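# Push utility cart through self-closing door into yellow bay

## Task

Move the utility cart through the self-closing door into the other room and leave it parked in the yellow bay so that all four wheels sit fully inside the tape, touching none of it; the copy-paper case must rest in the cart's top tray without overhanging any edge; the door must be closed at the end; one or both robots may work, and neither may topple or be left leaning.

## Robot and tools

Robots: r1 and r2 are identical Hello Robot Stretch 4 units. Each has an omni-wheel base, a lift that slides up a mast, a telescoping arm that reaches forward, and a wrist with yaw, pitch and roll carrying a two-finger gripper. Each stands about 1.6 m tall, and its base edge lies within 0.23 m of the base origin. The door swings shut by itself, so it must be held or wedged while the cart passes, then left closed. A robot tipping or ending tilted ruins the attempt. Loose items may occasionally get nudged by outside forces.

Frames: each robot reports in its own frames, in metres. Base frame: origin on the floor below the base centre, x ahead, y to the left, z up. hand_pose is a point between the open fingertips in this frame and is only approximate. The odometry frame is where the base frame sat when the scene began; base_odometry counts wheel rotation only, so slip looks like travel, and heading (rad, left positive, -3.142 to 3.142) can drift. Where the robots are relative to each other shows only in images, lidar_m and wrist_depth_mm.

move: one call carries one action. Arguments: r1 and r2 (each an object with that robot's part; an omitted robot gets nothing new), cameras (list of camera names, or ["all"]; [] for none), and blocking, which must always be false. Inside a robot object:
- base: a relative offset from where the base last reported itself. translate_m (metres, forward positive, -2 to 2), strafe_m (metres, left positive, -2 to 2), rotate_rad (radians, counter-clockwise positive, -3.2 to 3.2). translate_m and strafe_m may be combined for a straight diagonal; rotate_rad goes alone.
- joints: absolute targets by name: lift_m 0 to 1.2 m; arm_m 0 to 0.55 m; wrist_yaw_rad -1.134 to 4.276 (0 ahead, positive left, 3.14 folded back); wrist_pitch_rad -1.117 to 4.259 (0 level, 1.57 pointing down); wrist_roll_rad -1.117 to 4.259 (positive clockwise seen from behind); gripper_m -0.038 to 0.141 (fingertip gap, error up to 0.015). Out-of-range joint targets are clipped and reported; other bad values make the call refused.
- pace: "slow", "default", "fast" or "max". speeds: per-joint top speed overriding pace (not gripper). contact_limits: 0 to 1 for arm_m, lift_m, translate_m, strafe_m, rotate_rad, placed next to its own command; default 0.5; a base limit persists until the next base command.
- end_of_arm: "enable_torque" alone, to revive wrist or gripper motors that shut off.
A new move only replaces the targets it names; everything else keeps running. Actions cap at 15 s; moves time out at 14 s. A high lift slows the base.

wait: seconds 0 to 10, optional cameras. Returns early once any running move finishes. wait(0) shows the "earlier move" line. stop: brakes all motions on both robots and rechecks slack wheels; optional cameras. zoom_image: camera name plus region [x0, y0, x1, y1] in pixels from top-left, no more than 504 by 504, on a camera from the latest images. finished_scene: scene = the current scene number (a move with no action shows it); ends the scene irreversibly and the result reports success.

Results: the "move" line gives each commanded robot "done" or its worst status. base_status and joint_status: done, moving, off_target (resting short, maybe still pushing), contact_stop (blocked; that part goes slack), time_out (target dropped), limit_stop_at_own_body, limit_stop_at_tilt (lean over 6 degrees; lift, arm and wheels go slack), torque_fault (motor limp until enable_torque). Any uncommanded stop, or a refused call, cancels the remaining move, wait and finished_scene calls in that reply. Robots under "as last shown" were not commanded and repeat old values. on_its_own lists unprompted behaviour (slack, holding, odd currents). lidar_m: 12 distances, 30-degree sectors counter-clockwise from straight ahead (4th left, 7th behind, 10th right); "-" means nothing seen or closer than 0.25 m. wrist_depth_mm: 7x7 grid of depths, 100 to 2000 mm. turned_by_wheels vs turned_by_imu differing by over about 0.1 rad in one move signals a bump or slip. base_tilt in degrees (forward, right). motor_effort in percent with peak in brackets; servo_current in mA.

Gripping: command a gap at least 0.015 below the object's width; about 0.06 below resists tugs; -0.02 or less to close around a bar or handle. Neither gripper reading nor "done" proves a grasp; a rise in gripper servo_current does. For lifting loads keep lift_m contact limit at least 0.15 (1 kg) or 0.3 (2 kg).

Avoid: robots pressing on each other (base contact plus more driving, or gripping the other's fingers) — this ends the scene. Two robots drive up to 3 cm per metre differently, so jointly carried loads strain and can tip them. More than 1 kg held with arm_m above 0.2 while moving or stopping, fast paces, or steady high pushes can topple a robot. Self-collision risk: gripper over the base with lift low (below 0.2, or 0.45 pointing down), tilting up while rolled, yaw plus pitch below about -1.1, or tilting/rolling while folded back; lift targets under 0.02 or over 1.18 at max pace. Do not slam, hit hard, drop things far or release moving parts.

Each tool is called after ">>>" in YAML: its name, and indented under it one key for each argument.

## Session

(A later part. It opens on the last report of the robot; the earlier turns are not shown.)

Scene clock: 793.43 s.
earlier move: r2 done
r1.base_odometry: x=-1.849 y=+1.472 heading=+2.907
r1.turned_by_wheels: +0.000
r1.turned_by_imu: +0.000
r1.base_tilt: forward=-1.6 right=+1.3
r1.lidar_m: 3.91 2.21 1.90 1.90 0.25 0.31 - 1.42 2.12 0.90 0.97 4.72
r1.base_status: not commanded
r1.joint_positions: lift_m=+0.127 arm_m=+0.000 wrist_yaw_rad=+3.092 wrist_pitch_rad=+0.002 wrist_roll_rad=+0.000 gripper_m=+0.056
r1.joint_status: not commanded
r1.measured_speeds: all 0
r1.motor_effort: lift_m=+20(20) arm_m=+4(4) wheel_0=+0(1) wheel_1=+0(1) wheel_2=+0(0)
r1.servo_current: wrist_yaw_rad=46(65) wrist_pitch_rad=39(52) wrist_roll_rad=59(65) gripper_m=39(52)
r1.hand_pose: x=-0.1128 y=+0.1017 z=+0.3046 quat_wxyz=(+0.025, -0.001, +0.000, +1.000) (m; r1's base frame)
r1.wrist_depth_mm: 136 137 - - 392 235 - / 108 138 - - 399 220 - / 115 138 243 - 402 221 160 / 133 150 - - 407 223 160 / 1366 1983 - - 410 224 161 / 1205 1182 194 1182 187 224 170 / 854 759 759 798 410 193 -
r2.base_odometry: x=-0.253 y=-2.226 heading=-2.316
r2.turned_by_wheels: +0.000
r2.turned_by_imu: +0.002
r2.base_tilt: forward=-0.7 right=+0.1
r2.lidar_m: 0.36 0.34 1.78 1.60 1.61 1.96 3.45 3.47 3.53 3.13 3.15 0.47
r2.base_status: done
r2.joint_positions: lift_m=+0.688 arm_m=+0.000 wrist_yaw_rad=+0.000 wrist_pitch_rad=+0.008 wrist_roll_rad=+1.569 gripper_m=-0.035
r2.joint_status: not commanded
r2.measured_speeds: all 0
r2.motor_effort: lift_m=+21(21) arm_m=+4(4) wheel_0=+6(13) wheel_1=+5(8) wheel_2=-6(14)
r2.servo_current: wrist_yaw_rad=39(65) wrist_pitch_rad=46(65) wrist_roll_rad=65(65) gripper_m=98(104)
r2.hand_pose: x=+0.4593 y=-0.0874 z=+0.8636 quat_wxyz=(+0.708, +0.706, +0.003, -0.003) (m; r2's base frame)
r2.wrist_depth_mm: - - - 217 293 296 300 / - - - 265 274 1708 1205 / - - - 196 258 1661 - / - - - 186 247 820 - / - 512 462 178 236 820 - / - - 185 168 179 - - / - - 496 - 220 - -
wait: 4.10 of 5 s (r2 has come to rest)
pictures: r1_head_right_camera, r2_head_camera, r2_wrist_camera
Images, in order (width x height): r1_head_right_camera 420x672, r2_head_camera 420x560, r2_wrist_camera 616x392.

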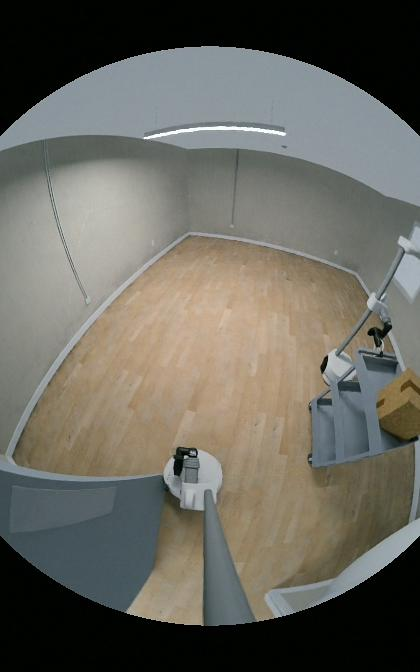

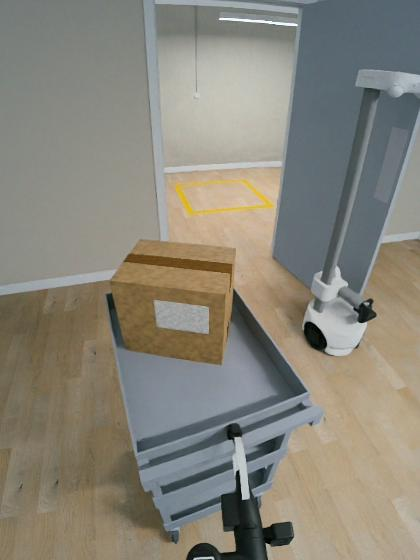

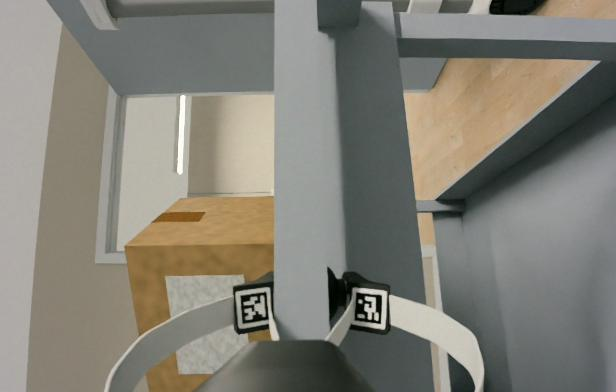

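>>> move:
  blocking: false
  r2: {"base":{"strafe_m":-0.1,"translate_m":-0.05},"pace":"slow"}

>>> wait:
  seconds: 3
  cameras: []

>>> move:
  blocking: false
  r2: {"base":{"translate_m":-0.46,"strafe_m":-0.3},"pace":"slow"}

>>> wait:
  seconds: 8
  cameras: []

>>> move:
  blocking: false
  r2: {"base":{"rotate_rad":0.237},"pace":"slow"}

>>> wait:
  seconds: 3
  cameras: ["r2_head_camera","r2_wrist_camera"]

Scene clock: 827.23 s.
move: r2 moving
r1: as last shown
r1.lidar_m: 3.94 2.23 1.90 1.89 0.25 0.30 - 1.42 2.14 0.91 0.99 4.72
r1.motor_effort: lift_m=+20(20) arm_m=+4(4) wheel_0=+1(1) wheel_1=+0(1) wheel_2=+0(0)
r1.servo_current: wrist_yaw_rad=59(72) wrist_pitch_rad=46(46) wrist_roll_rad=26(65) gripper_m=33(46)
r1.wrist_depth_mm: 136 138 - - 392 234 - / 108 138 - - 397 220 - / 114 139 243 - 399 220 160 / 133 150 - - 404 223 160 / 1366 1921 - - 410 224 161 / 1182 1205 193 1160 187 224 170 / 854 759 759 809 413 193 -
r2.base_odometry: x=-0.258 y=-2.215 heading=-2.315
r2.turned_by_wheels: +0.001
r2.turned_by_imu: +0.002
r2.base_tilt: forward=-0.6 right=+0.0
r2.lidar_m: 0.36 0.33 1.82 1.62 1.62 1.94 3.43 3.45 3.53 3.12 3.16 0.44
r2.base_status: translate_m moving; strafe_m moving
r2.joint_positions: lift_m=+0.688 arm_m=+0.000 wrist_yaw_rad=+0.004 wrist_pitch_rad=+0.008 wrist_roll_rad=+1.569 gripper_m=-0.035
r2.joint_status: not commanded
r2.measured_speeds: translate_m=-0.021 strafe_m=-0.043 rotate_rad=+0.000 lift_m=+0.000 arm_m=+0.000 wrist_yaw_rad=+0.004 wrist_pitch_rad=+0.000 wrist_roll_rad=+0.000
r2.motor_effort: lift_m=+21(21) arm_m=+4(4) wheel_0=+9(11) wheel_1=-8(9) wheel_2=+11(11)
r2.servo_current: wrist_yaw_rad=46(59) wrist_pitch_rad=52(52) wrist_roll_rad=52(59) gripper_m=98(98)
r2.hand_pose: x=+0.4596 y=-0.0862 z=+0.8636 quat_wxyz=(+0.708, +0.706, +0.004, -0.001) (m; r2's base frame)
r2.wrist_depth_mm: - - - 214 290 294 297 / - - - 264 272 1618 1160 / - - - 196 258 1661 - / - - 661 185 246 809 - / - 504 462 179 236 820 - / - - 185 168 178 - - / - - 500 - 220 - -
pictures: none

Scene clock: 829.13 s.
earlier move: r2 done
r1.base_odometry: x=-1.849 y=+1.472 heading=+2.907
r1.turned_by_wheels: +0.000
r1.turned_by_imu: +0.000
r1.base_tilt: forward=-1.6 right=+1.3
r1.lidar_m: 3.91 2.23 1.91 1.91 0.25 0.31 - 1.43 2.14 0.91 0.96 4.73
r1.base_status: not commanded
r1.joint_positions: lift_m=+0.127 arm_m=+0.000 wrist_yaw_rad=+3.092 wrist_pitch_rad=+0.002 wrist_roll_rad=+0.000 gripper_m=+0.056
r1.joint_status: not commanded
r1.measured_speeds: all 0
r1.motor_effort: lift_m=+20(20) arm_m=+4(4) wheel_0=+1(1) wheel_1=+0(1) wheel_2=+0(0)
r1.servo_current: wrist_yaw_rad=46(72) wrist_pitch_rad=39(46) wrist_roll_rad=39(65) gripper_m=39(52)
r1.hand_pose: x=-0.1128 y=+0.1017 z=+0.3046 quat_wxyz=(+0.025, -0.001, +0.000, +1.000) (m; r1's base frame)
r1.wrist_depth_mm: 136 138 - - 392 235 - / 108 138 - - 394 220 - / 114 139 243 - 402 220 160 / 134 150 - - 407 223 160 / 1308 1983 - - 410 224 161 / 1205 1205 195 1182 187 224 170 / 854 750 750 798 410 193 -
r2.base_odometry: x=-0.293 y=-2.122 heading=-2.315
r2.turned_by_wheels: +0.000
r2.turned_by_imu: +0.000
r2.base_tilt: forward=-0.7 right=+0.1
r2.lidar_m: 0.32 0.32 1.92 1.68 1.70 2.01 3.39 3.38 3.42 3.04 3.08 0.44
r2.base_status: done
r2.joint_positions: lift_m=+0.688 arm_m=+0.000 wrist_yaw_rad=+0.005 wrist_pitch_rad=+0.008 wrist_roll_rad=+1.569 gripper_m=-0.035
r2.joint_status: not commanded
r2.measured_speeds: all 0
r2.motor_effort: lift_m=+21(21) arm_m=+4(4) wheel_0=+5(13) wheel_1=-5(9) wheel_2=+9(13)
r2.servo_current: wrist_yaw_rad=46(59) wrist_pitch_rad=46(52) wrist_roll_rad=52(59) gripper_m=91(104)
r2.hand_pose: x=+0.4597 y=-0.0860 z=+0.8636 quat_wxyz=(+0.708, +0.706, +0.005, -0.001) (m; r2's base frame)
r2.wrist_depth_mm: - 1336 1308 239 307 319 1025 / - - - 220 296 1430 424 / - - - 206 274 1661 492 / - - - 191 254 759 - / - - 508 181 238 842 - / - 462 185 167 178 - - / - - 473 - 216 - -
wait: 1.90 of 3 s (r2 has come to rest)
pictures: none
No camera images: "cameras" was empty.

Scene clock: 829.63 s.
move: r2 moving
r1: as last shown
r1.lidar_m: 3.91 2.21 1.91 1.91 0.25 0.29 - 1.44 2.14 0.90 0.94 4.73
r1.motor_effort: lift_m=+20(20) arm_m=+4(4) wheel_0=+0(1) wheel_1=+0(1) wheel_2=+0(0)
r1.servo_current: wrist_yaw_rad=46(65) wrist_pitch_rad=39(52) wrist_roll_rad=52(72) gripper_m=39(46)
r1.wrist_depth_mm: 135 137 - - 389 233 - / 108 138 - - 397 220 - / 115 138 244 - 399 221 160 / 133 150 - - 407 223 160 / 1336 1983 - - 407 224 161 / 1160 1160 194 1205 187 224 170 / 842 768 750 798 410 193 -
r2.base_odometry: x=-0.290 y=-2.108 heading=-2.315
r2.turned_by_wheels: +0.001
r2.turned_by_imu: +0.001
r2.base_tilt: forward=-0.7 right=+0.1
r2.lidar_m: 0.34 0.34 1.91 1.67 1.70 2.05 3.36 3.40 3.45 3.05 3.05 0.45
r2.base_status: translate_m moving; strafe_m moving
r2.joint_positions: lift_m=+0.688 arm_m=+0.000 wrist_yaw_rad=+0.005 wrist_pitch_rad=+0.008 wrist_roll_rad=+1.569 gripper_m=-0.035
r2.joint_status: not commanded
r2.measured_speeds: translate_m=-0.046 strafe_m=-0.030 rotate_rad=-0.002 lift_m=+0.000 arm_m=+0.000 wrist_yaw_rad=+0.000 wrist_pitch_rad=+0.000 wrist_roll_rad=+0.000
r2.motor_effort: lift_m=+21(21) arm_m=+4(4) wheel_0=+6(9) wheel_1=-9(9) wheel_2=+15(15)
r2.servo_current: wrist_yaw_rad=46(59) wrist_pitch_rad=52(52) wrist_roll_rad=46(52) gripper_m=98(104)
r2.hand_pose: x=+0.4597 y=-0.0860 z=+0.8636 quat_wxyz=(+0.708, +0.706, +0.005, -0.001) (m; r2's base frame)
r2.wrist_depth_mm: - 1336 1308 237 309 317 1025 / - - - 221 297 1430 424 / - - - 206 273 1618 492 / - - - 190 253 750 - / - - 500 182 238 831 - / - 462 186 168 178 - - / - - 473 - 216 - -
pictures: none

Scene clock: 835.80 s.
earlier move: r2 done
r1.base_odometry: x=-1.849 y=+1.472 heading=+2.907
r1.turned_by_wheels: +0.000
r1.turned_by_imu: +0.000
r1.base_tilt: forward=-1.6 right=+1.3
r1.lidar_m: 3.89 2.21 1.89 1.92 0.25 0.31 - 1.41 2.14 2.83 1.05 1.23
r1.base_status: not commanded
r1.joint_positions: lift_m=+0.127 arm_m=+0.000 wrist_yaw_rad=+3.092 wrist_pitch_rad=+0.002 wrist_roll_rad=+0.000 gripper_m=+0.056
r1.joint_status: not commanded
r1.measured_speeds: all 0
r1.motor_effort: lift_m=+20(20) arm_m=+4(4) wheel_0=+1(1) wheel_1=+0(1) wheel_2=+0(0)
r1.servo_current: wrist_yaw_rad=46(78) wrist_pitch_rad=39(52) wrist_roll_rad=59(72) gripper_m=46(52)
r1.hand_pose: x=-0.1128 y=+0.1017 z=+0.3046 quat_wxyz=(+0.025, -0.001, +0.000, +1.000) (m; r1's base frame)
r1.wrist_depth_mm: 136 138 - - 392 234 - / 108 138 - - 397 220 - / 115 138 243 - 402 220 160 / 133 150 - - 407 224 160 / 1366 1921 - - 410 224 160 / 1182 1205 193 1182 187 224 170 / 842 768 759 798 410 193 -
r2.base_odometry: x=-0.202 y=-1.580 heading=-2.315
r2.turned_by_wheels: +0.000
r2.turned_by_imu: +0.000
r2.base_tilt: forward=-0.7 right=+0.1
r2.lidar_m: 0.34 0.32 2.11 1.89 1.89 2.25 2.87 2.89 3.20 2.85 2.87 0.47
r2.base_status: done
r2.joint_positions: lift_m=+0.688 arm_m=+0.000 wrist_yaw_rad=+0.003 wrist_pitch_rad=+0.008 wrist_roll_rad=+1.569 gripper_m=-0.035
r2.joint_status: not commanded
r2.measured_speeds: all 0
r2.motor_effort: lift_m=+21(21) arm_m=+4(4) wheel_0=+4(9) wheel_1=-5(9) wheel_2=+5(15)
r2.servo_current: wrist_yaw_rad=46(65) wrist_pitch_rad=52(59) wrist_roll_rad=46(59) gripper_m=98(104)
r2.hand_pose: x=+0.4595 y=-0.0866 z=+0.8636 quat_wxyz=(+0.708, +0.706, +0.004, -0.002) (m; r2's base frame)
r2.wrist_depth_mm: - - - 266 - 1499 1078 / - - - 285 312 1464 1098 / - - - 208 277 1618 492 / - - - 191 256 1808 - / - - 535 182 240 831 - / - 459 186 167 178 - - / - - 466 - 215 - -
wait: 6.17 of 8 s (r2 has come to rest)
pictures: none
No camera images: "cameras" was empty.

Scene clock: 836.30 s.
move: r2 moving
r1: as last shown
r1.lidar_m: 3.88 2.24 1.91 1.89 0.25 0.30 - 1.44 2.16 2.82 1.04 1.25
r1.motor_effort: lift_m=+20(20) arm_m=+4(4) wheel_0=+0(1) wheel_1=+0(1) wheel_2=+0(0)
r1.servo_current: wrist_yaw_rad=59(59) wrist_pitch_rad=39(52) wrist_roll_rad=52(59) gripper_m=39(46)
r1.wrist_depth_mm: 136 138 - - 394 234 - / 108 138 - - 397 219 - / 114 139 243 - 402 221 160 / 133 150 - - 407 223 160 / 1308 1983 - - 410 223 160 / 1182 1182 194 1205 187 224 169 / 842 759 768 798 413 193 -
r2.base_odometry: x=-0.202 y=-1.580 heading=-2.192
r2.turned_by_wheels: +0.123
r2.turned_by_imu: +0.119
r2.base_tilt: forward=-0.7 right=+0.1
r2.lidar_m: 0.33 0.36 2.03 1.89 1.91 2.50 2.86 2.89 3.06 2.83 2.93 0.45
r2.base_status: rotate_rad moving
r2.joint_positions: lift_m=+0.688 arm_m=+0.000 wrist_yaw_rad=-0.011 wrist_pitch_rad=+0.008 wrist_roll_rad=+1.569 gripper_m=-0.035
r2.joint_status: not commanded
r2.measured_speeds: translate_m=+0.002 strafe_m=+0.000 rotate_rad=+0.483 lift_m=+0.000 arm_m=+0.000 wrist_yaw_rad=+0.000 wrist_pitch_rad=+0.000 wrist_roll_rad=+0.000
r2.motor_effort: lift_m=+21(21) arm_m=+4(4) wheel_0=-12(14) wheel_1=-8(10) wheel_2=-16(18)
r2.servo_current: wrist_yaw_rad=72(72) wrist_pitch_rad=46(59) wrist_roll_rad=46(52) gripper_m=98(98)
r2.hand_pose: x=+0.4583 y=-0.0907 z=+0.8636 quat_wxyz=(+0.708, +0.706, -0.001, -0.007) (m; r2's base frame)
r2.wrist_depth_mm: - - - 273 294 301 301 / - - - 205 273 1537 1182 / - - - 193 257 1661 - / - - - 184 246 820 - / - 500 462 177 234 820 - / - - 184 167 179 - - / - - 496 - 216 - -
pictures: none

Scene clock: 837.07 s.
earlier move: r2 done
r1.base_odometry: x=-1.849 y=+1.472 heading=+2.907
r1.turned_by_wheels: +0.000
r1.turned_by_imu: +0.000
r1.base_tilt: forward=-1.6 right=+1.2
r1.lidar_m: 3.90 2.24 1.91 1.91 0.25 0.28 - 1.42 2.15 2.84 1.03 1.31
r1.base_status: not commanded
r1.joint_positions: lift_m=+0.127 arm_m=+0.000 wrist_yaw_rad=+3.092 wrist_pitch_rad=+0.002 wrist_roll_rad=+0.000 gripper_m=+0.056
r1.joint_status: not commanded
r1.measured_speeds: all 0
r1.motor_effort: lift_m=+20(20) arm_m=+4(4) wheel_0=+0(1) wheel_1=+0(1) wheel_2=+0(0)
r1.servo_current: wrist_yaw_rad=52(59) wrist_pitch_rad=46(52) wrist_roll_rad=46(65) gripper_m=39(46)
r1.hand_pose: x=-0.1128 y=+0.1017 z=+0.3046 quat_wxyz=(+0.025, -0.001, +0.000, +1.000) (m; r1's base frame)
r1.wrist_depth_mm: 136 138 - - 392 234 - / 108 138 - - 397 220 - / 114 138 243 - 402 221 160 / 133 150 - - 407 223 160 / 1336 1921 - - 410 224 160 / 1205 1182 194 1229 187 224 170 / 854 759 750 798 410 193 -
r2.base_odometry: x=-0.202 y=-1.580 heading=-2.079
r2.turned_by_wheels: +0.113
r2.turned_by_imu: +0.110
r2.base_tilt: forward=-0.7 right=+0.1
r2.lidar_m: 0.37 0.37 1.96 1.89 1.98 2.81 2.88 3.00 2.96 2.85 3.01 0.43
r2.base_status: done
r2.joint_positions: lift_m=+0.688 arm_m=+0.000 wrist_yaw_rad=+0.001 wrist_pitch_rad=+0.008 wrist_roll_rad=+1.569 gripper_m=-0.035
r2.joint_status: not commanded
r2.measured_speeds: all 0
r2.motor_effort: lift_m=+21(21) arm_m=+3(4) wheel_0=-3(14) wheel_1=-4(10) wheel_2=-7(18)
r2.servo_current: wrist_yaw_rad=59(78) wrist_pitch_rad=46(59) wrist_roll_rad=52(52) gripper_m=98(98)
r2.hand_pose: x=+0.4594 y=-0.0870 z=+0.8636 quat_wxyz=(+0.708, +0.706, +0.003, -0.002) (m; r2's base frame)
r2.wrist_depth_mm: - - - 176 238 1499 1160 / - - - 175 236 1618 517 / - - 609 174 235 809 - / - 492 462 230 233 831 - / - - 492 171 231 831 - / - - 185 169 178 - - / - - 591 - 228 - -
wait: 0.77 of 3 s (r2 has come to rest)
pictures: r2_head_camera, r2_wrist_camera
Images, in order (width x height): r2_head_camera 420x560, r2_wrist_camera 616x392.

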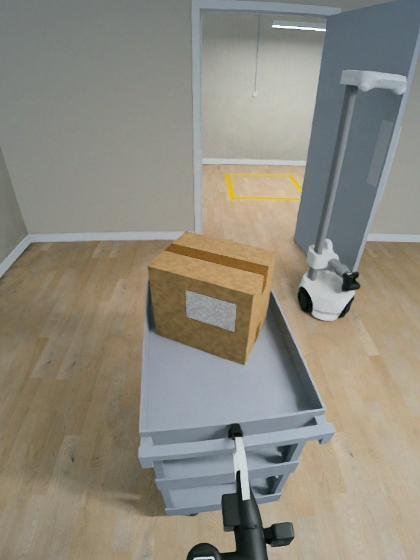

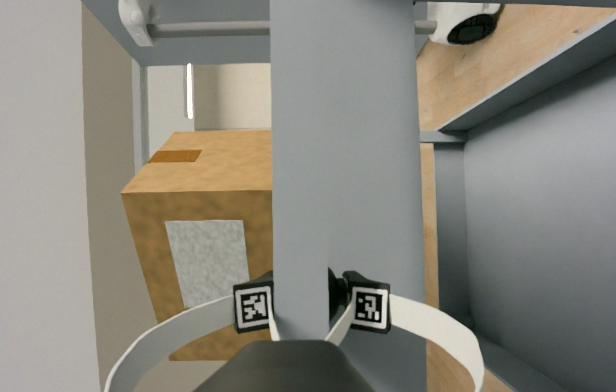

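>>> move:
  blocking: false
  r2: {"base":{"strafe_m":-0.16,"translate_m":-0.05},"pace":"slow"}

>>> wait:
  seconds: 4
  cameras: []

>>> move:
  blocking: false
  r2: {"base":{"translate_m":-0.8,"strafe_m":-0.36},"pace":"slow"}

>>> wait:
  seconds: 10
  cameras: ["r2_head_camera"]

>>> move:
  blocking: false
  r2: {"base":{"strafe_m":0.16},"pace":"slow"}

>>> wait:
  seconds: 4
  cameras: ["r2_head_camera","r2_wrist_camera"]

Scene clock: 854.67 s.
move: r2 moving
r1: as last shown
r1.base_tilt: forward=-1.6 right=+1.3
r1.lidar_m: 3.89 2.25 1.91 1.90 0.25 0.30 - 1.42 2.14 2.84 1.02 1.27
r1.motor_effort: lift_m=+20(20) arm_m=+4(4) wheel_0=+1(1) wheel_1=+1(1) wheel_2=+0(0)
r1.servo_current: wrist_yaw_rad=52(59) wrist_pitch_rad=46(46) wrist_roll_rad=33(59) gripper_m=39(46)
r1.wrist_depth_mm: 136 137 - - 392 234 - / 107 138 - - 397 219 - / 114 139 243 - 399 221 160 / 133 150 - - 407 223 160 / 1308 1921 - - 407 223 160 / 1182 1205 193 1182 188 224 170 / 842 750 750 798 407 193 -
r2.base_odometry: x=-0.210 y=-1.571 heading=-2.079
r2.turned_by_wheels: +0.001
r2.turned_by_imu: +0.001
r2.base_tilt: forward=-0.7 right=+0.0
r2.lidar_m: 0.40 0.38 1.98 1.89 1.99 2.81 2.88 3.03 2.95 2.84 3.01 0.44
r2.base_status: translate_m moving; strafe_m moving
r2.joint_positions: lift_m=+0.688 arm_m=+0.000 wrist_yaw_rad=+0.001 wrist_pitch_rad=+0.008 wrist_roll_rad=+1.569 gripper_m=-0.035
r2.joint_status: not commanded
r2.measured_speeds: translate_m=-0.014 strafe_m=-0.048 rotate_rad=-0.001 lift_m=+0.000 arm_m=+0.000 wrist_yaw_rad=+0.000 wrist_pitch_rad=+0.000 wrist_roll_rad=+0.000
r2.motor_effort: lift_m=+21(21) arm_m=+4(4) wheel_0=+6(10) wheel_1=-7(8) wheel_2=+8(8)
r2.servo_current: wrist_yaw_rad=46(52) wrist_pitch_rad=59(59) wrist_roll_rad=46(59) gripper_m=98(104)
r2.hand_pose: x=+0.4594 y=-0.0870 z=+0.8636 quat_wxyz=(+0.708, +0.706, +0.003, -0.002) (m; r2's base frame)
r2.wrist_depth_mm: - - - 177 239 1537 1138 / - - - 176 236 1618 517 / - - 615 174 236 798 - / - - 462 231 233 842 - / - - 492 171 231 831 - / - - 183 169 178 - - / - - 585 - 229 - -
pictures: none

Scene clock: 857.10 s.
earlier move: r2 done
r1.base_odometry: x=-1.849 y=+1.472 heading=+2.907
r1.turned_by_wheels: +0.000
r1.turned_by_imu: +0.000
r1.base_tilt: forward=-1.6 right=+1.3
r1.lidar_m: 3.90 2.20 1.91 1.90 0.25 0.30 - 1.43 2.15 2.83 1.06 1.24
r1.base_status: not commanded
r1.joint_positions: lift_m=+0.127 arm_m=+0.000 wrist_yaw_rad=+3.092 wrist_pitch_rad=+0.002 wrist_roll_rad=+0.000 gripper_m=+0.056
r1.joint_status: not commanded
r1.measured_speeds: all 0
r1.motor_effort: lift_m=+20(20) arm_m=+4(4) wheel_0=+1(2) wheel_1=+0(1) wheel_2=+0(0)
r1.servo_current: wrist_yaw_rad=46(72) wrist_pitch_rad=46(52) wrist_roll_rad=59(65) gripper_m=46(46)
r1.hand_pose: x=-0.1128 y=+0.1017 z=+0.3046 quat_wxyz=(+0.025, -0.001, +0.000, +1.000) (m; r1's base frame)
r1.wrist_depth_mm: 136 138 - - 392 235 - / 108 138 - - 397 220 - / 114 138 243 - 402 220 160 / 133 149 - - 407 224 160 / 1308 1921 - - 413 224 160 / 1182 1229 193 1182 188 223 170 / 854 750 759 798 410 193 -
r2.base_odometry: x=-0.317 y=-1.459 heading=-2.079
r2.turned_by_wheels: +0.000
r2.turned_by_imu: +0.001
r2.base_tilt: forward=-0.7 right=+0.0
r2.lidar_m: 0.33 0.34 2.12 2.02 2.15 2.92 2.82 2.97 2.80 2.69 2.83 0.42
r2.base_status: done
r2.joint_positions: lift_m=+0.688 arm_m=+0.000 wrist_yaw_rad=+0.003 wrist_pitch_rad=+0.008 wrist_roll_rad=+1.569 gripper_m=-0.035
r2.joint_status: not commanded
r2.measured_speeds: all 0
r2.motor_effort: lift_m=+21(21) arm_m=+4(4) wheel_0=+6(13) wheel_1=-4(9) wheel_2=+7(12)
r2.servo_current: wrist_yaw_rad=39(59) wrist_pitch_rad=46(59) wrist_roll_rad=39(59) gripper_m=91(104)
r2.hand_pose: x=+0.4595 y=-0.0865 z=+0.8636 quat_wxyz=(+0.708, +0.706, +0.004, -0.002) (m; r2's base frame)
r2.wrist_depth_mm: - 1921 - 268 291 298 297 / - - - 205 273 1537 1160 / - - - 196 258 1661 - / - - 668 185 248 798 - / - 500 462 178 236 831 - / - - 185 168 179 - - / - - 500 - 219 - -
wait: 2.43 of 4 s (r2 has come to rest)
pictures: none
No camera images: "cameras" was empty.

Scene clock: 857.60 s.
move: r2 moving
r1: as last shown
r1.lidar_m: 3.90 2.22 1.89 1.89 0.25 0.29 - 1.43 2.16 2.80 1.04 1.22
r1.motor_effort: lift_m=+20(20) arm_m=+4(4) wheel_0=+0(1) wheel_1=+0(1) wheel_2=+0(0)
r1.servo_current: wrist_yaw_rad=52(52) wrist_pitch_rad=46(46) wrist_roll_rad=46(72) gripper_m=39(46)
r1.wrist_depth_mm: 136 138 - - 394 235 - / 108 138 - - 397 219 - / 114 138 243 - 402 220 160 / 133 149 - - 407 223 160 / 1336 1921 - - 407 224 161 / 1205 1229 194 1205 187 224 170 / 866 741 750 809 410 193 -
r2.base_odometry: x=-0.316 y=-1.445 heading=-2.079
r2.turned_by_wheels: +0.000
r2.turned_by_imu: +0.000
r2.base_tilt: forward=-0.7 right=+0.1
r2.lidar_m: 0.35 0.33 2.13 2.05 2.15 2.92 2.83 2.94 2.74 2.69 2.83 0.46
r2.base_status: translate_m moving; strafe_m moving
r2.joint_positions: lift_m=+0.688 arm_m=+0.000 wrist_yaw_rad=+0.003 wrist_pitch_rad=+0.008 wrist_roll_rad=+1.569 gripper_m=-0.035
r2.joint_status: not commanded
r2.measured_speeds: translate_m=-0.049 strafe_m=-0.022 rotate_rad=-0.001 lift_m=+0.000 arm_m=+0.000 wrist_yaw_rad=+0.000 wrist_pitch_rad=+0.000 wrist_roll_rad=+0.000
r2.motor_effort: lift_m=+21(21) arm_m=+4(4) wheel_0=-4(6) wheel_1=-7(8) wheel_2=+11(13)
r2.servo_current: wrist_yaw_rad=59(59) wrist_pitch_rad=52(59) wrist_roll_rad=46(65) gripper_m=91(98)
r2.hand_pose: x=+0.4595 y=-0.0865 z=+0.8636 quat_wxyz=(+0.708, +0.706, +0.004, -0.002) (m; r2's base frame)
r2.wrist_depth_mm: - 1756 - 270 296 300 301 / - - - 207 273 1537 1160 / - - - 197 260 1661 - / - - - 186 247 820 - / - 508 462 179 236 831 - / - - 185 168 178 - - / - - 496 - 219 - -
pictures: none

Scene clock: 867.07 s.
earlier move: r2 done
r1.base_odometry: x=-1.849 y=+1.472 heading=+2.907
r1.turned_by_wheels: +0.000
r1.turned_by_imu: -0.001
r1.base_tilt: forward=-1.6 right=+1.2
r1.lidar_m: 3.87 2.24 1.90 1.89 0.25 0.32 - 1.42 2.16 2.82 3.27 1.72
r1.base_status: not commanded
r1.joint_positions: lift_m=+0.127 arm_m=+0.000 wrist_yaw_rad=+3.092 wrist_pitch_rad=+0.002 wrist_roll_rad=+0.000 gripper_m=+0.056
r1.joint_status: not commanded
r1.measured_speeds: all 0
r1.motor_effort: lift_m=+20(20) arm_m=+4(4) wheel_0=+1(2) wheel_1=+1(1) wheel_2=+0(0)
r1.servo_current: wrist_yaw_rad=39(78) wrist_pitch_rad=39(52) wrist_roll_rad=65(78) gripper_m=39(52)
r1.hand_pose: x=-0.1128 y=+0.1017 z=+0.3046 quat_wxyz=(+0.025, -0.001, +0.000, +1.000) (m; r1's base frame)
r1.wrist_depth_mm: 136 138 - - 392 234 - / 108 138 - - 399 220 - / 115 138 243 - 402 220 160 / 134 149 - - 404 224 160 / 1366 1983 - - 410 224 161 / 1182 1182 194 1182 188 224 170 / 842 741 759 788 410 193 -
r2.base_odometry: x=-0.242 y=-0.585 heading=-2.079
r2.turned_by_wheels: +0.000
r2.turned_by_imu: +0.000
r2.base_tilt: forward=-0.7 right=+0.1
r2.lidar_m: 0.26 0.30 2.53 2.40 2.56 2.10 2.03 2.12 2.39 2.30 2.45 0.48
r2.base_status: done
r2.joint_positions: lift_m=+0.688 arm_m=+0.000 wrist_yaw_rad=+0.002 wrist_pitch_rad=+0.008 wrist_roll_rad=+1.569 gripper_m=-0.035
r2.joint_status: not commanded
r2.measured_speeds: all 0
r2.motor_effort: lift_m=+21(21) arm_m=+4(4) wheel_0=-5(10) wheel_1=-4(9) wheel_2=+6(14)
r2.servo_current: wrist_yaw_rad=46(65) wrist_pitch_rad=52(59) wrist_roll_rad=59(65) gripper_m=91(104)
r2.hand_pose: x=+0.4595 y=-0.0867 z=+0.8636 quat_wxyz=(+0.708, +0.706, +0.004, -0.002) (m; r2's base frame)
r2.wrist_depth_mm: - - - - - 1618 1138 / - - - 317 - 1464 1078 / - - - 297 332 1576 452 / - - - 211 283 1661 500 / - - - 187 248 1661 - / - - 184 159 178 - - / - 430 430 - 206 - -
wait: 9.47 of 10 s (r2 has come to rest)
pictures: r2_head_camera
Images, in order (width x height): r2_head_camera 420x560.

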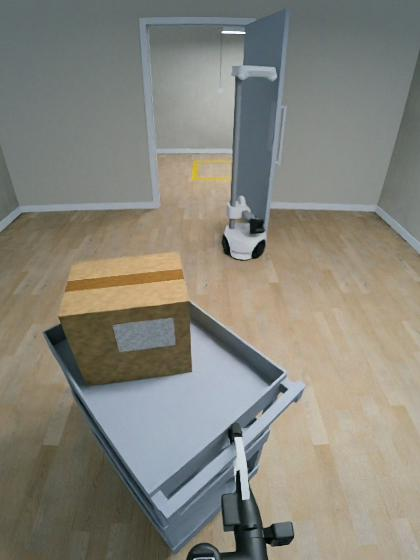

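Scene clock: 867.57 s.
move: r2 moving
r1: as last shown
r1.turned_by_imu: +0.000
r1.base_tilt: forward=-1.6 right=+1.3
r1.lidar_m: 3.91 2.21 1.92 1.91 0.25 0.29 - 1.43 2.14 2.83 3.27 1.72
r1.motor_effort: lift_m=+20(20) arm_m=+4(4) wheel_0=+1(1) wheel_1=+1(1) wheel_2=+0(0)
r1.servo_current: wrist_yaw_rad=39(65) wrist_pitch_rad=46(46) wrist_roll_rad=52(65) gripper_m=46(46)
r1.wrist_depth_mm: 136 138 - - 392 235 - / 107 138 - - 397 220 - / 114 138 244 - 404 220 160 / 133 150 - - 407 224 160 / 1336 1983 - - 407 224 160 / 1205 1205 193 1205 187 224 170 / 866 759 750 809 413 193 -
r2.base_odometry: x=-0.230 y=-0.592 heading=-2.079
r2.turned_by_wheels: +0.000
r2.turned_by_imu: +0.000
r2.base_tilt: forward=-0.7 right=+0.0
r2.lidar_m: 0.26 0.28 2.49 2.40 2.54 2.08 2.01 2.16 2.41 2.32 2.46 0.48
r2.base_status: strafe_m moving
r2.joint_positions: lift_m=+0.688 arm_m=+0.000 wrist_yaw_rad=-0.003 wrist_pitch_rad=+0.008 wrist_roll_rad=+1.569 gripper_m=-0.035
r2.joint_status: not commanded
r2.measured_speeds: translate_m=+0.000 strafe_m=+0.055 rotate_rad=-0.001 lift_m=+0.000 arm_m=+0.000 wrist_yaw_rad=-0.024 wrist_pitch_rad=+0.000 wrist_roll_rad=+0.000
r2.motor_effort: lift_m=+21(21) arm_m=+3(4) wheel_0=-11(12) wheel_1=+7(8) wheel_2=+0(4)
r2.servo_current: wrist_yaw_rad=46(52) wrist_pitch_rad=46(59) wrist_roll_rad=52(59) gripper_m=104(104)
r2.hand_pose: x=+0.4590 y=-0.0882 z=+0.8636 quat_wxyz=(+0.708, +0.706, +0.002, -0.004) (m; r2's base frame)
r2.wrist_depth_mm: - - - - - 1618 1138 / - - - 317 - 1430 1098 / - - - 241 338 1537 452 / - - - 210 285 1661 500 / - - - 186 248 1661 - / - - 185 160 179 715 - / - 427 427 - 206 - -
pictures: none

Scene clock: 869.80 s.
earlier move: r2 done
r1.base_odometry: x=-1.849 y=+1.472 heading=+2.907
r1.turned_by_wheels: +0.000
r1.turned_by_imu: +0.000
r1.base_tilt: forward=-1.5 right=+1.3
r1.lidar_m: 3.93 2.22 1.90 1.89 0.25 0.30 - 1.44 2.17 2.82 3.26 1.67
r1.base_status: not commanded
r1.joint_positions: lift_m=+0.127 arm_m=+0.000 wrist_yaw_rad=+3.092 wrist_pitch_rad=+0.002 wrist_roll_rad=+0.000 gripper_m=+0.056
r1.joint_status: not commanded
r1.measured_speeds: all 0
r1.motor_effort: lift_m=+20(20) arm_m=+4(4) wheel_0=+1(1) wheel_1=+0(1) wheel_2=+0(0)
r1.servo_current: wrist_yaw_rad=65(65) wrist_pitch_rad=46(52) wrist_roll_rad=46(65) gripper_m=39(52)
r1.hand_pose: x=-0.1128 y=+0.1017 z=+0.3046 quat_wxyz=(+0.025, -0.001, +0.000, +1.000) (m; r1's base frame)
r1.wrist_depth_mm: 135 138 - - 389 235 - / 108 138 - - 397 220 - / 115 138 242 - 402 220 160 / 133 150 - - 407 223 160 / 1366 1921 - - 407 224 161 / 1160 1182 194 1182 187 224 170 / 831 759 741 788 410 193 -
r2.base_odometry: x=-0.103 y=-0.663 heading=-2.079
r2.turned_by_wheels: +0.000
r2.turned_by_imu: +0.000
r2.base_tilt: forward=-0.7 right=+0.1
r2.lidar_m: 0.31 0.30 2.33 2.23 2.41 2.12 2.03 2.15 2.56 2.47 2.60 0.47
r2.base_status: done
r2.joint_positions: lift_m=+0.688 arm_m=+0.000 wrist_yaw_rad=-0.006 wrist_pitch_rad=+0.008 wrist_roll_rad=+1.569 gripper_m=-0.035
r2.joint_status: not commanded
r2.measured_speeds: all 0
r2.motor_effort: lift_m=+21(21) arm_m=+4(4) wheel_0=-4(16) wheel_1=+3(8) wheel_2=+0(4)
r2.servo_current: wrist_yaw_rad=46(65) wrist_pitch_rad=52(59) wrist_roll_rad=46(59) gripper_m=98(104)
r2.hand_pose: x=+0.4587 y=-0.0892 z=+0.8636 quat_wxyz=(+0.708, +0.706, +0.001, -0.005) (m; r2's base frame)
r2.wrist_depth_mm: - - - 271 - 1537 1138 / - - - 293 324 338 338 / - - - 213 283 1708 488 / - - - 196 258 1756 - / - - 603 182 239 831 - / - 452 185 167 178 - - / - - 455 - 212 - -
wait: 2.23 of 4 s (r2 has come to rest)
pictures: r2_head_camera, r2_wrist_camera
Images, in order (width x height): r2_head_camera 420x560, r2_wrist_camera 616x392.

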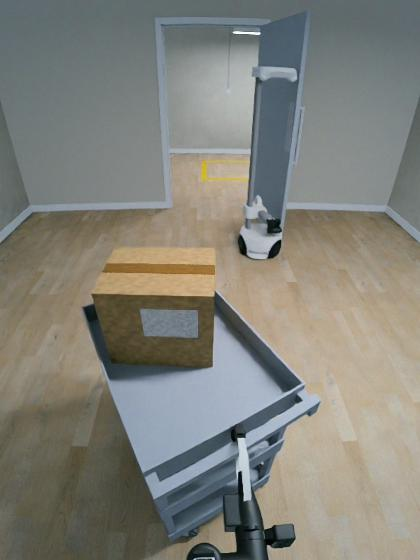

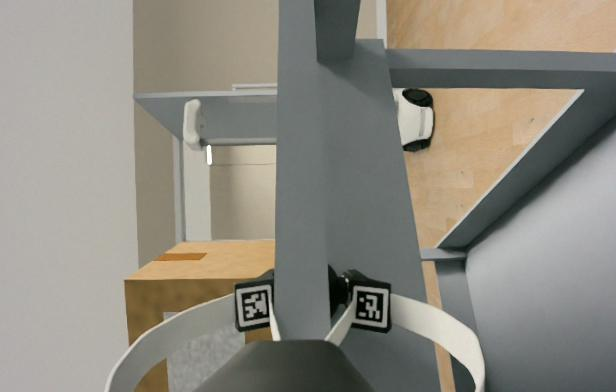

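>>> move:
  blocking: false
  r2: {"base":{"strafe_m":0.19},"pace":"slow"}

>>> wait:
  seconds: 4
  cameras: ["r2_head_camera","r2_wrist_camera"]

Scene clock: 876.60 s.
move: r2 moving
r1: as last shown
r1.base_tilt: forward=-1.6 right=+1.3
r1.lidar_m: 3.90 2.24 1.91 1.91 0.25 0.31 - 1.42 2.15 2.84 3.29 1.68
r1.servo_current: wrist_yaw_rad=52(65) wrist_pitch_rad=39(52) wrist_roll_rad=59(59) gripper_m=46(46)
r1.wrist_depth_mm: 136 138 - - 392 234 - / 108 138 - - 397 219 - / 115 139 244 - 402 220 160 / 133 149 - - 404 224 160 / 1366 1983 - - 407 223 161 / 1182 1205 194 1160 188 224 170 / 854 750 759 798 410 193 -
r2.base_odometry: x=-0.090 y=-0.670 heading=-2.079
r2.turned_by_wheels: +0.000
r2.turned_by_imu: +0.000
r2.base_tilt: forward=-0.7 right=+0.1
r2.lidar_m: 0.30 0.30 2.35 2.23 2.37 2.10 2.04 2.16 2.55 2.48 2.62 0.43
r2.base_status: strafe_m moving
r2.joint_positions: lift_m=+0.688 arm_m=+0.000 wrist_yaw_rad=-0.006 wrist_pitch_rad=+0.008 wrist_roll_rad=+1.569 gripper_m=-0.035
r2.joint_status: not commanded
r2.measured_speeds: translate_m=+0.000 strafe_m=+0.057 rotate_rad=+0.000 lift_m=+0.000 arm_m=+0.000 wrist_yaw_rad=+0.000 wrist_pitch_rad=+0.000 wrist_roll_rad=+0.000
r2.motor_effort: lift_m=+21(21) arm_m=+4(4) wheel_0=-10(11) wheel_1=+8(9) wheel_2=+1(1)
r2.servo_current: wrist_yaw_rad=52(59) wrist_pitch_rad=52(65) wrist_roll_rad=52(52) gripper_m=91(98)
r2.hand_pose: x=+0.4587 y=-0.0892 z=+0.8636 quat_wxyz=(+0.708, +0.706, +0.001, -0.005) (m; r2's base frame)
r2.wrist_depth_mm: - - - 272 - 1537 1078 / - - - 290 322 342 342 / - - - 212 281 1661 492 / - - - 196 256 1808 - / - - 580 182 238 820 - / - 455 185 167 179 - - / - - 459 - 213 - -
pictures: none

Scene clock: 879.13 s.
earlier move: r2 done
r1.base_odometry: x=-1.849 y=+1.472 heading=+2.907
r1.turned_by_wheels: +0.000
r1.turned_by_imu: +0.000
r1.base_tilt: forward=-1.6 right=+1.3
r1.lidar_m: 3.88 2.23 1.92 1.91 0.25 0.30 - 1.42 2.14 2.82 1.97 1.72
r1.base_status: not commanded
r1.joint_positions: lift_m=+0.127 arm_m=+0.000 wrist_yaw_rad=+3.092 wrist_pitch_rad=+0.002 wrist_roll_rad=+0.000 gripper_m=+0.056
r1.joint_status: not commanded
r1.measured_speeds: all 0
r1.motor_effort: lift_m=+20(20) arm_m=+4(4) wheel_0=+0(1) wheel_1=+0(1) wheel_2=+0(0)
r1.servo_current: wrist_yaw_rad=46(65) wrist_pitch_rad=39(52) wrist_roll_rad=46(72) gripper_m=46(52)
r1.hand_pose: x=-0.1128 y=+0.1017 z=+0.3046 quat_wxyz=(+0.025, -0.001, +0.000, +1.000) (m; r1's base frame)
r1.wrist_depth_mm: 136 138 - - 392 235 - / 108 138 - - 397 219 - / 114 139 242 - 402 220 160 / 133 150 - - 407 224 160 / 1308 1921 - - 407 223 161 / 1205 1229 193 1205 187 224 170 / 842 750 759 809 413 193 -
r2.base_odometry: x=+0.063 y=-0.755 heading=-2.079
r2.turned_by_wheels: +0.000
r2.turned_by_imu: +0.000
r2.base_tilt: forward=-0.7 right=+0.1
r2.lidar_m: 0.32 0.35 2.16 2.06 2.20 2.13 2.03 2.13 2.78 2.66 2.78 0.42
r2.base_status: done
r2.joint_positions: lift_m=+0.688 arm_m=+0.000 wrist_yaw_rad=-0.006 wrist_pitch_rad=+0.008 wrist_roll_rad=+1.569 gripper_m=-0.035
r2.joint_status: not commanded
r2.measured_speeds: all 0
r2.motor_effort: lift_m=+21(21) arm_m=+4(4) wheel_0=-5(11) wheel_1=+6(9) wheel_2=+0(1)
r2.servo_current: wrist_yaw_rad=65(65) wrist_pitch_rad=52(65) wrist_roll_rad=52(59) gripper_m=98(104)
r2.hand_pose: x=+0.4587 y=-0.0892 z=+0.8636 quat_wxyz=(+0.708, +0.706, +0.001, -0.005) (m; r2's base frame)
r2.wrist_depth_mm: - - - 272 287 300 297 / - - - 204 272 1708 1160 / - - - 193 256 1661 - / - - 654 184 245 768 - / - 488 466 178 235 831 - / - - 185 168 178 - - / - - 504 - 218 - -
wait: 2.53 of 4 s (r2 has come to rest)
pictures: r2_head_camera, r2_wrist_camera
Images, in order (width x height): r2_head_camera 420x560, r2_wrist_camera 616x392.

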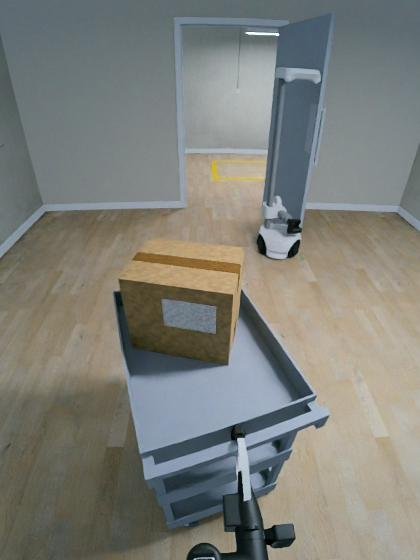

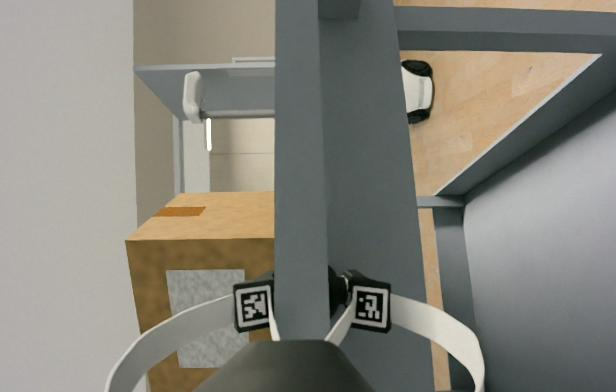

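>>> move:
  blocking: false
  r2: {"base":{"translate_m":-0.65,"strafe_m":-0.22},"pace":"slow"}

>>> wait:
  seconds: 9
  cameras: []

>>> move:
  blocking: false
  r2: {"base":{"strafe_m":0.16},"pace":"slow"}

>>> wait:
  seconds: 4
  cameras: ["r2_head_camera","r2_wrist_camera"]

Scene clock: 887.50 s.
move: r2 moving
r1: as last shown
r1.lidar_m: 3.90 2.25 1.91 1.90 0.25 0.31 - 1.44 2.16 2.81 2.03 1.72
r1.motor_effort: lift_m=+20(20) arm_m=+4(4) wheel_0=+1(1) wheel_1=+0(1) wheel_2=+0(0)
r1.servo_current: wrist_yaw_rad=33(59) wrist_pitch_rad=46(52) wrist_roll_rad=52(59) gripper_m=46(46)
r1.wrist_depth_mm: 136 138 - - 392 234 - / 108 138 - - 399 220 - / 115 139 244 - 407 220 160 / 133 149 - - 410 223 161 / 1366 1921 - - 410 223 161 / 1205 1182 193 1160 188 224 170 / 842 741 759 798 410 192 -
r2.base_odometry: x=+0.065 y=-0.743 heading=-2.079
r2.turned_by_wheels: +0.000
r2.turned_by_imu: +0.001
r2.base_tilt: forward=-0.7 right=+0.1
r2.lidar_m: 0.38 0.34 2.16 2.05 2.19 2.08 2.01 2.11 2.76 2.66 2.82 0.44
r2.base_status: translate_m moving; strafe_m moving
r2.joint_positions: lift_m=+0.688 arm_m=+0.000 wrist_yaw_rad=+0.002 wrist_pitch_rad=+0.008 wrist_roll_rad=+1.569 gripper_m=-0.035
r2.joint_status: not commanded
r2.measured_speeds: translate_m=-0.049 strafe_m=-0.016 rotate_rad=+0.003 lift_m=+0.000 arm_m=+0.000 wrist_yaw_rad=+0.026 wrist_pitch_rad=+0.000 wrist_roll_rad=+0.000
r2.motor_effort: lift_m=+21(21) arm_m=+4(4) wheel_0=-2(9) wheel_1=-8(9) wheel_2=+14(14)
r2.servo_current: wrist_yaw_rad=52(52) wrist_pitch_rad=46(59) wrist_roll_rad=46(65) gripper_m=91(104)
r2.hand_pose: x=+0.4595 y=-0.0868 z=+0.8636 quat_wxyz=(+0.708, +0.706, +0.004, -0.002) (m; r2's base frame)
r2.wrist_depth_mm: - - - 270 278 303 303 / - - - 258 265 1708 1138 / - - - 191 253 1661 - / - - 591 183 243 809 - / - 469 462 178 236 820 - / - - 186 169 178 - - / - - 512 - 222 - -
pictures: none

Scene clock: 895.10 s.
earlier move: r2 done
r1.base_odometry: x=-1.849 y=+1.472 heading=+2.907
r1.turned_by_wheels: +0.000
r1.turned_by_imu: +0.000
r1.base_tilt: forward=-1.6 right=+1.3
r1.lidar_m: 3.87 2.23 1.91 1.91 0.25 0.31 - 1.42 2.15 2.83 3.26 2.40
r1.base_status: not commanded
r1.joint_positions: lift_m=+0.127 arm_m=+0.000 wrist_yaw_rad=+3.092 wrist_pitch_rad=+0.002 wrist_roll_rad=+0.000 gripper_m=+0.056
r1.joint_status: not commanded
r1.measured_speeds: all 0
r1.motor_effort: lift_m=+20(20) arm_m=+4(4) wheel_0=+1(1) wheel_1=+0(1) wheel_2=+0(0)
r1.servo_current: wrist_yaw_rad=46(65) wrist_pitch_rad=33(52) wrist_roll_rad=52(72) gripper_m=46(46)
r1.hand_pose: x=-0.1128 y=+0.1017 z=+0.3046 quat_wxyz=(+0.025, -0.001, +0.000, +1.000) (m; r1's base frame)
r1.wrist_depth_mm: 136 137 - - 392 234 - / 108 138 - - 399 220 - / 115 138 243 - 399 220 159 / 133 149 - - 407 223 160 / 1366 1983 - - 407 224 161 / 1205 1205 193 1182 187 222 170 / 854 759 759 798 407 193 -
r2.base_odometry: x=+0.187 y=-0.081 heading=-2.079
r2.turned_by_wheels: +0.000
r2.turned_by_imu: +0.002
r2.base_tilt: forward=-0.6 right=+0.1
r2.lidar_m: 0.25 0.26 2.36 2.31 1.95 1.43 1.39 1.46 2.05 2.43 2.56 0.49
r2.base_status: done
r2.joint_positions: lift_m=+0.688 arm_m=+0.000 wrist_yaw_rad=+0.004 wrist_pitch_rad=+0.008 wrist_roll_rad=+1.569 gripper_m=-0.035
r2.joint_status: not commanded
r2.measured_speeds: all 0
r2.motor_effort: lift_m=+21(21) arm_m=-3(4) wheel_0=-2(9) wheel_1=-5(9) wheel_2=+7(17)
r2.servo_current: wrist_yaw_rad=59(65) wrist_pitch_rad=52(59) wrist_roll_rad=46(65) gripper_m=98(104)
r2.hand_pose: x=+0.4596 y=-0.0862 z=+0.8636 quat_wxyz=(+0.708, +0.706, +0.004, -0.001) (m; r2's base frame)
r2.wrist_depth_mm: - - - - - 1618 1138 / - - - 317 - 1537 1160 / - - - 249 353 1464 433 / - - - 213 290 1661 496 / - - - 188 250 1808 - / - - 185 161 178 723 - / - 427 424 - 202 - -
wait: 7.60 of 9 s (r2 has come to rest)
pictures: none
No camera images: "cameras" was empty.

Scene clock: 895.60 s.
move: r2 moving
r1: as last shown
r1.lidar_m: 3.92 2.22 1.92 1.92 0.25 0.32 - 1.41 2.15 2.83 3.29 2.41
r1.motor_effort: lift_m=+20(20) arm_m=+4(4) wheel_0=+0(1) wheel_1=+0(0) wheel_2=+0(0)
r1.servo_current: wrist_yaw_rad=39(65) wrist_pitch_rad=46(52) wrist_roll_rad=52(52) gripper_m=46(46)
r1.wrist_depth_mm: 136 138 - - 389 236 - / 108 138 - - 399 218 - / 114 138 243 - 402 220 160 / 133 150 - - 407 224 160 / 1308 1921 - - 410 224 161 / 1182 1205 193 1205 187 224 170 / 854 750 759 788 413 193 -
r2.base_odometry: x=+0.199 y=-0.088 heading=-2.079
r2.turned_by_wheels: +0.000
r2.turned_by_imu: -0.001
r2.base_tilt: forward=-0.7 right=+0.1
r2.lidar_m: 0.25 0.29 2.38 2.27 1.93 1.44 1.38 1.47 2.06 2.42 2.54 0.49
r2.base_status: strafe_m moving
r2.joint_positions: lift_m=+0.688 arm_m=+0.000 wrist_yaw_rad=+0.000 wrist_pitch_rad=+0.008 wrist_roll_rad=+1.569 gripper_m=-0.035
r2.joint_status: not commanded
r2.measured_speeds: translate_m=+0.000 strafe_m=+0.056 rotate_rad=-0.002 lift_m=+0.000 arm_m=+0.000 wrist_yaw_rad=-0.032 wrist_pitch_rad=+0.000 wrist_roll_rad=+0.000
r2.motor_effort: lift_m=+21(21) arm_m=-4(4) wheel_0=-11(11) wheel_1=+6(8) wheel_2=+0(6)
r2.servo_current: wrist_yaw_rad=39(52) wrist_pitch_rad=52(59) wrist_roll_rad=52(52) gripper_m=98(98)
r2.hand_pose: x=+0.4592 y=-0.0875 z=+0.8636 quat_wxyz=(+0.708, +0.706, +0.003, -0.003) (m; r2's base frame)
r2.wrist_depth_mm: - - - - - 1661 1160 / - - - 319 - 1537 1138 / - - - 307 359 1464 415 / - - - 208 290 1661 496 / - - - 187 249 1863 - / - - 184 159 179 707 - / - 421 424 - 204 - -
pictures: none

Scene clock: 897.83 s.
earlier move: r2 done
r1.base_odometry: x=-1.849 y=+1.472 heading=+2.907
r1.turned_by_wheels: +0.000
r1.turned_by_imu: +0.000
r1.base_tilt: forward=-1.6 right=+1.3
r1.lidar_m: 3.89 2.23 1.89 1.91 0.25 0.30 - 1.43 2.14 2.83 3.23 2.35
r1.base_status: not commanded
r1.joint_positions: lift_m=+0.127 arm_m=+0.000 wrist_yaw_rad=+3.092 wrist_pitch_rad=+0.002 wrist_roll_rad=+0.000 gripper_m=+0.056
r1.joint_status: not commanded
r1.measured_speeds: all 0
r1.motor_effort: lift_m=+20(20) arm_m=+4(4) wheel_0=+1(1) wheel_1=+0(1) wheel_2=+0(0)
r1.servo_current: wrist_yaw_rad=46(78) wrist_pitch_rad=39(52) wrist_roll_rad=65(65) gripper_m=52(52)
r1.hand_pose: x=-0.1128 y=+0.1017 z=+0.3046 quat_wxyz=(+0.025, -0.001, +0.000, +1.000) (m; r1's base frame)
r1.wrist_depth_mm: 136 138 - - 392 235 - / 108 138 - - 399 220 - / 114 138 243 - 404 221 160 / 133 150 - - 404 223 160 / 1308 1983 - - 410 224 160 / 1205 1182 193 1205 187 223 170 / 854 759 759 788 410 193 -
r2.base_odometry: x=+0.326 y=-0.158 heading=-2.079
r2.turned_by_wheels: +0.000
r2.turned_by_imu: +0.000
r2.base_tilt: forward=-0.7 right=+0.1
r2.lidar_m: 0.26 0.28 2.22 2.13 1.94 1.45 1.39 1.45 2.03 2.59 2.70 0.48
r2.base_status: done
r2.joint_positions: lift_m=+0.688 arm_m=+0.000 wrist_yaw_rad=-0.008 wrist_pitch_rad=+0.008 wrist_roll_rad=+1.569 gripper_m=-0.035
r2.joint_status: not commanded
r2.measured_speeds: all 0
r2.motor_effort: lift_m=+21(21) arm_m=-4(4) wheel_0=-5(15) wheel_1=+3(9) wheel_2=-1(6)
r2.servo_current: wrist_yaw_rad=59(72) wrist_pitch_rad=52(59) wrist_roll_rad=52(59) gripper_m=98(98)
r2.hand_pose: x=+0.4585 y=-0.0898 z=+0.8636 quat_wxyz=(+0.708, +0.706, +0.000, -0.006) (m; r2's base frame)
r2.wrist_depth_mm: - - - 282 - 1618 1138 / - - - 249 338 347 343 / - - - 222 297 1708 1182 / - - - 200 263 1661 - / - - - 183 241 798 - / - 500 184 166 179 - - / - - 442 - 211 - -
wait: 2.23 of 4 s (r2 has come to rest)
pictures: r2_head_camera, r2_wrist_camera
Images, in order (width x height): r2_head_camera 420x560, r2_wrist_camera 616x392.

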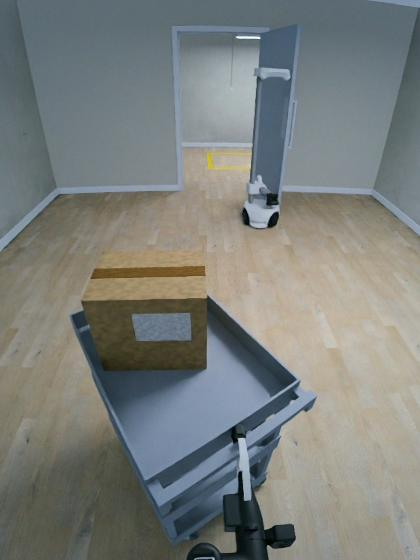

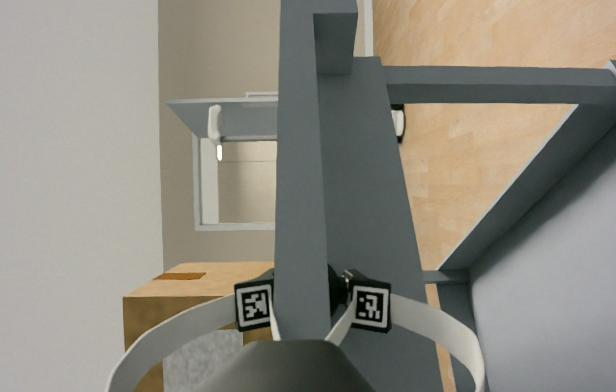

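>>> move:
  blocking: false
  r2: {"base":{"strafe_m":0.2,"translate_m":0.02},"pace":"slow"}

>>> wait:
  seconds: 4
  cameras: ["r2_head_camera","r2_wrist_camera"]

Scene clock: 906.33 s.
move: r2 moving
r1: as last shown
r1.lidar_m: 3.90 2.24 1.91 1.90 0.25 0.30 - 1.41 2.14 2.83 3.24 2.37
r1.servo_current: wrist_yaw_rad=39(59) wrist_pitch_rad=39(39) wrist_roll_rad=46(72) gripper_m=39(46)
r1.wrist_depth_mm: 136 138 - - 394 234 - / 108 138 - - 397 220 - / 114 138 243 - 402 221 160 / 133 150 - - 407 224 160 / 1336 1983 - - 407 224 161 / 1205 1205 193 1205 187 224 170 / 854 759 768 788 413 193 -
r2.base_odometry: x=+0.338 y=-0.166 heading=-2.080
r2.turned_by_wheels: -0.001
r2.turned_by_imu: +0.000
r2.base_tilt: forward=-0.7 right=+0.1
r2.lidar_m: 0.28 0.28 2.21 2.12 1.92 1.44 1.39 1.44 2.03 2.59 2.72 0.47
r2.base_status: translate_m moving; strafe_m moving
r2.joint_positions: lift_m=+0.688 arm_m=+0.000 wrist_yaw_rad=-0.008 wrist_pitch_rad=+0.008 wrist_roll_rad=+1.569 gripper_m=-0.035
r2.joint_status: not commanded
r2.measured_speeds: translate_m=+0.005 strafe_m=+0.053 rotate_rad=+0.000 lift_m=+0.000 arm_m=+0.000 wrist_yaw_rad=+0.000 wrist_pitch_rad=+0.000 wrist_roll_rad=+0.000
r2.motor_effort: lift_m=+21(21) arm_m=-3(4) wheel_0=-8(12) wheel_1=+8(8) wheel_2=-11(11)
r2.servo_current: wrist_yaw_rad=65(72) wrist_pitch_rad=52(59) wrist_roll_rad=65(65) gripper_m=98(104)
r2.hand_pose: x=+0.4585 y=-0.0898 z=+0.8636 quat_wxyz=(+0.708, +0.706, +0.000, -0.006) (m; r2's base frame)
r2.wrist_depth_mm: - - - 283 - 1576 1160 / - - - 249 338 345 347 / - - - 222 296 1661 1160 / - - - 200 264 1661 - / - - - 182 242 798 - / - 500 185 165 179 - - / - - 442 - 209 - -
pictures: none

Scene clock: 909.03 s.
earlier move: r2 done
r1.base_odometry: x=-1.849 y=+1.472 heading=+2.907
r1.turned_by_wheels: +0.000
r1.turned_by_imu: +0.000
r1.base_tilt: forward=-1.6 right=+1.3
r1.lidar_m: 3.92 2.24 1.90 1.91 0.25 0.32 - 1.44 2.12 2.82 3.28 2.39
r1.base_status: not commanded
r1.joint_positions: lift_m=+0.127 arm_m=+0.000 wrist_yaw_rad=+3.092 wrist_pitch_rad=+0.002 wrist_roll_rad=+0.000 gripper_m=+0.056
r1.joint_status: not commanded
r1.measured_speeds: all 0
r1.motor_effort: lift_m=+20(20) arm_m=+4(4) wheel_0=+1(1) wheel_1=+0(1) wheel_2=+0(0)
r1.servo_current: wrist_yaw_rad=65(72) wrist_pitch_rad=33(52) wrist_roll_rad=65(72) gripper_m=39(52)
r1.hand_pose: x=-0.1128 y=+0.1017 z=+0.3046 quat_wxyz=(+0.025, -0.001, +0.000, +1.000) (m; r1's base frame)
r1.wrist_depth_mm: 136 137 - - 392 234 - / 108 138 - - 397 219 - / 115 138 243 - 404 221 160 / 133 149 - - 404 224 160 / 1336 1921 - - 407 224 161 / 1182 1182 194 1182 187 224 169 / 842 759 759 788 410 192 -
r2.base_odometry: x=+0.491 y=-0.273 heading=-2.080
r2.turned_by_wheels: +0.000
r2.turned_by_imu: +0.000
r2.base_tilt: forward=-0.7 right=+0.0
r2.lidar_m: 0.31 0.32 2.01 1.91 1.98 1.46 1.38 1.45 2.04 2.78 2.91 0.45
r2.base_status: done
r2.joint_positions: lift_m=+0.688 arm_m=+0.000 wrist_yaw_rad=-0.007 wrist_pitch_rad=+0.008 wrist_roll_rad=+1.569 gripper_m=-0.035
r2.joint_status: not commanded
r2.measured_speeds: all 0
r2.motor_effort: lift_m=+21(21) arm_m=-3(4) wheel_0=-5(13) wheel_1=+4(10) wheel_2=-9(12)
r2.servo_current: wrist_yaw_rad=52(72) wrist_pitch_rad=52(59) wrist_roll_rad=46(65) gripper_m=98(104)
r2.hand_pose: x=+0.4586 y=-0.0895 z=+0.8636 quat_wxyz=(+0.708, +0.706, +0.000, -0.005) (m; r2's base frame)
r2.wrist_depth_mm: - - - 267 - 1537 1098 / - - - 290 317 340 338 / - - - 211 279 1661 500 / - - - 193 256 1661 - / - - 559 182 239 831 - / - 455 185 166 178 - - / - - 462 - 213 - -
wait: 2.70 of 4 s (r2 has come to rest)
pictures: r2_head_camera, r2_wrist_camera
Images, in order (width x height): r2_head_camera 420x560, r2_wrist_camera 616x392.

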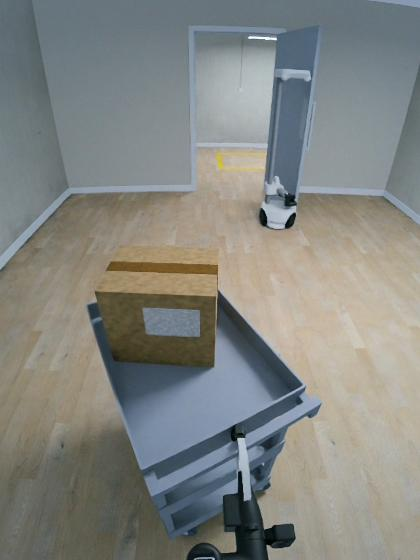

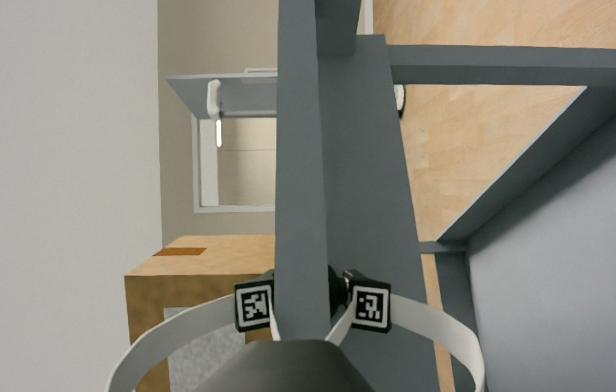

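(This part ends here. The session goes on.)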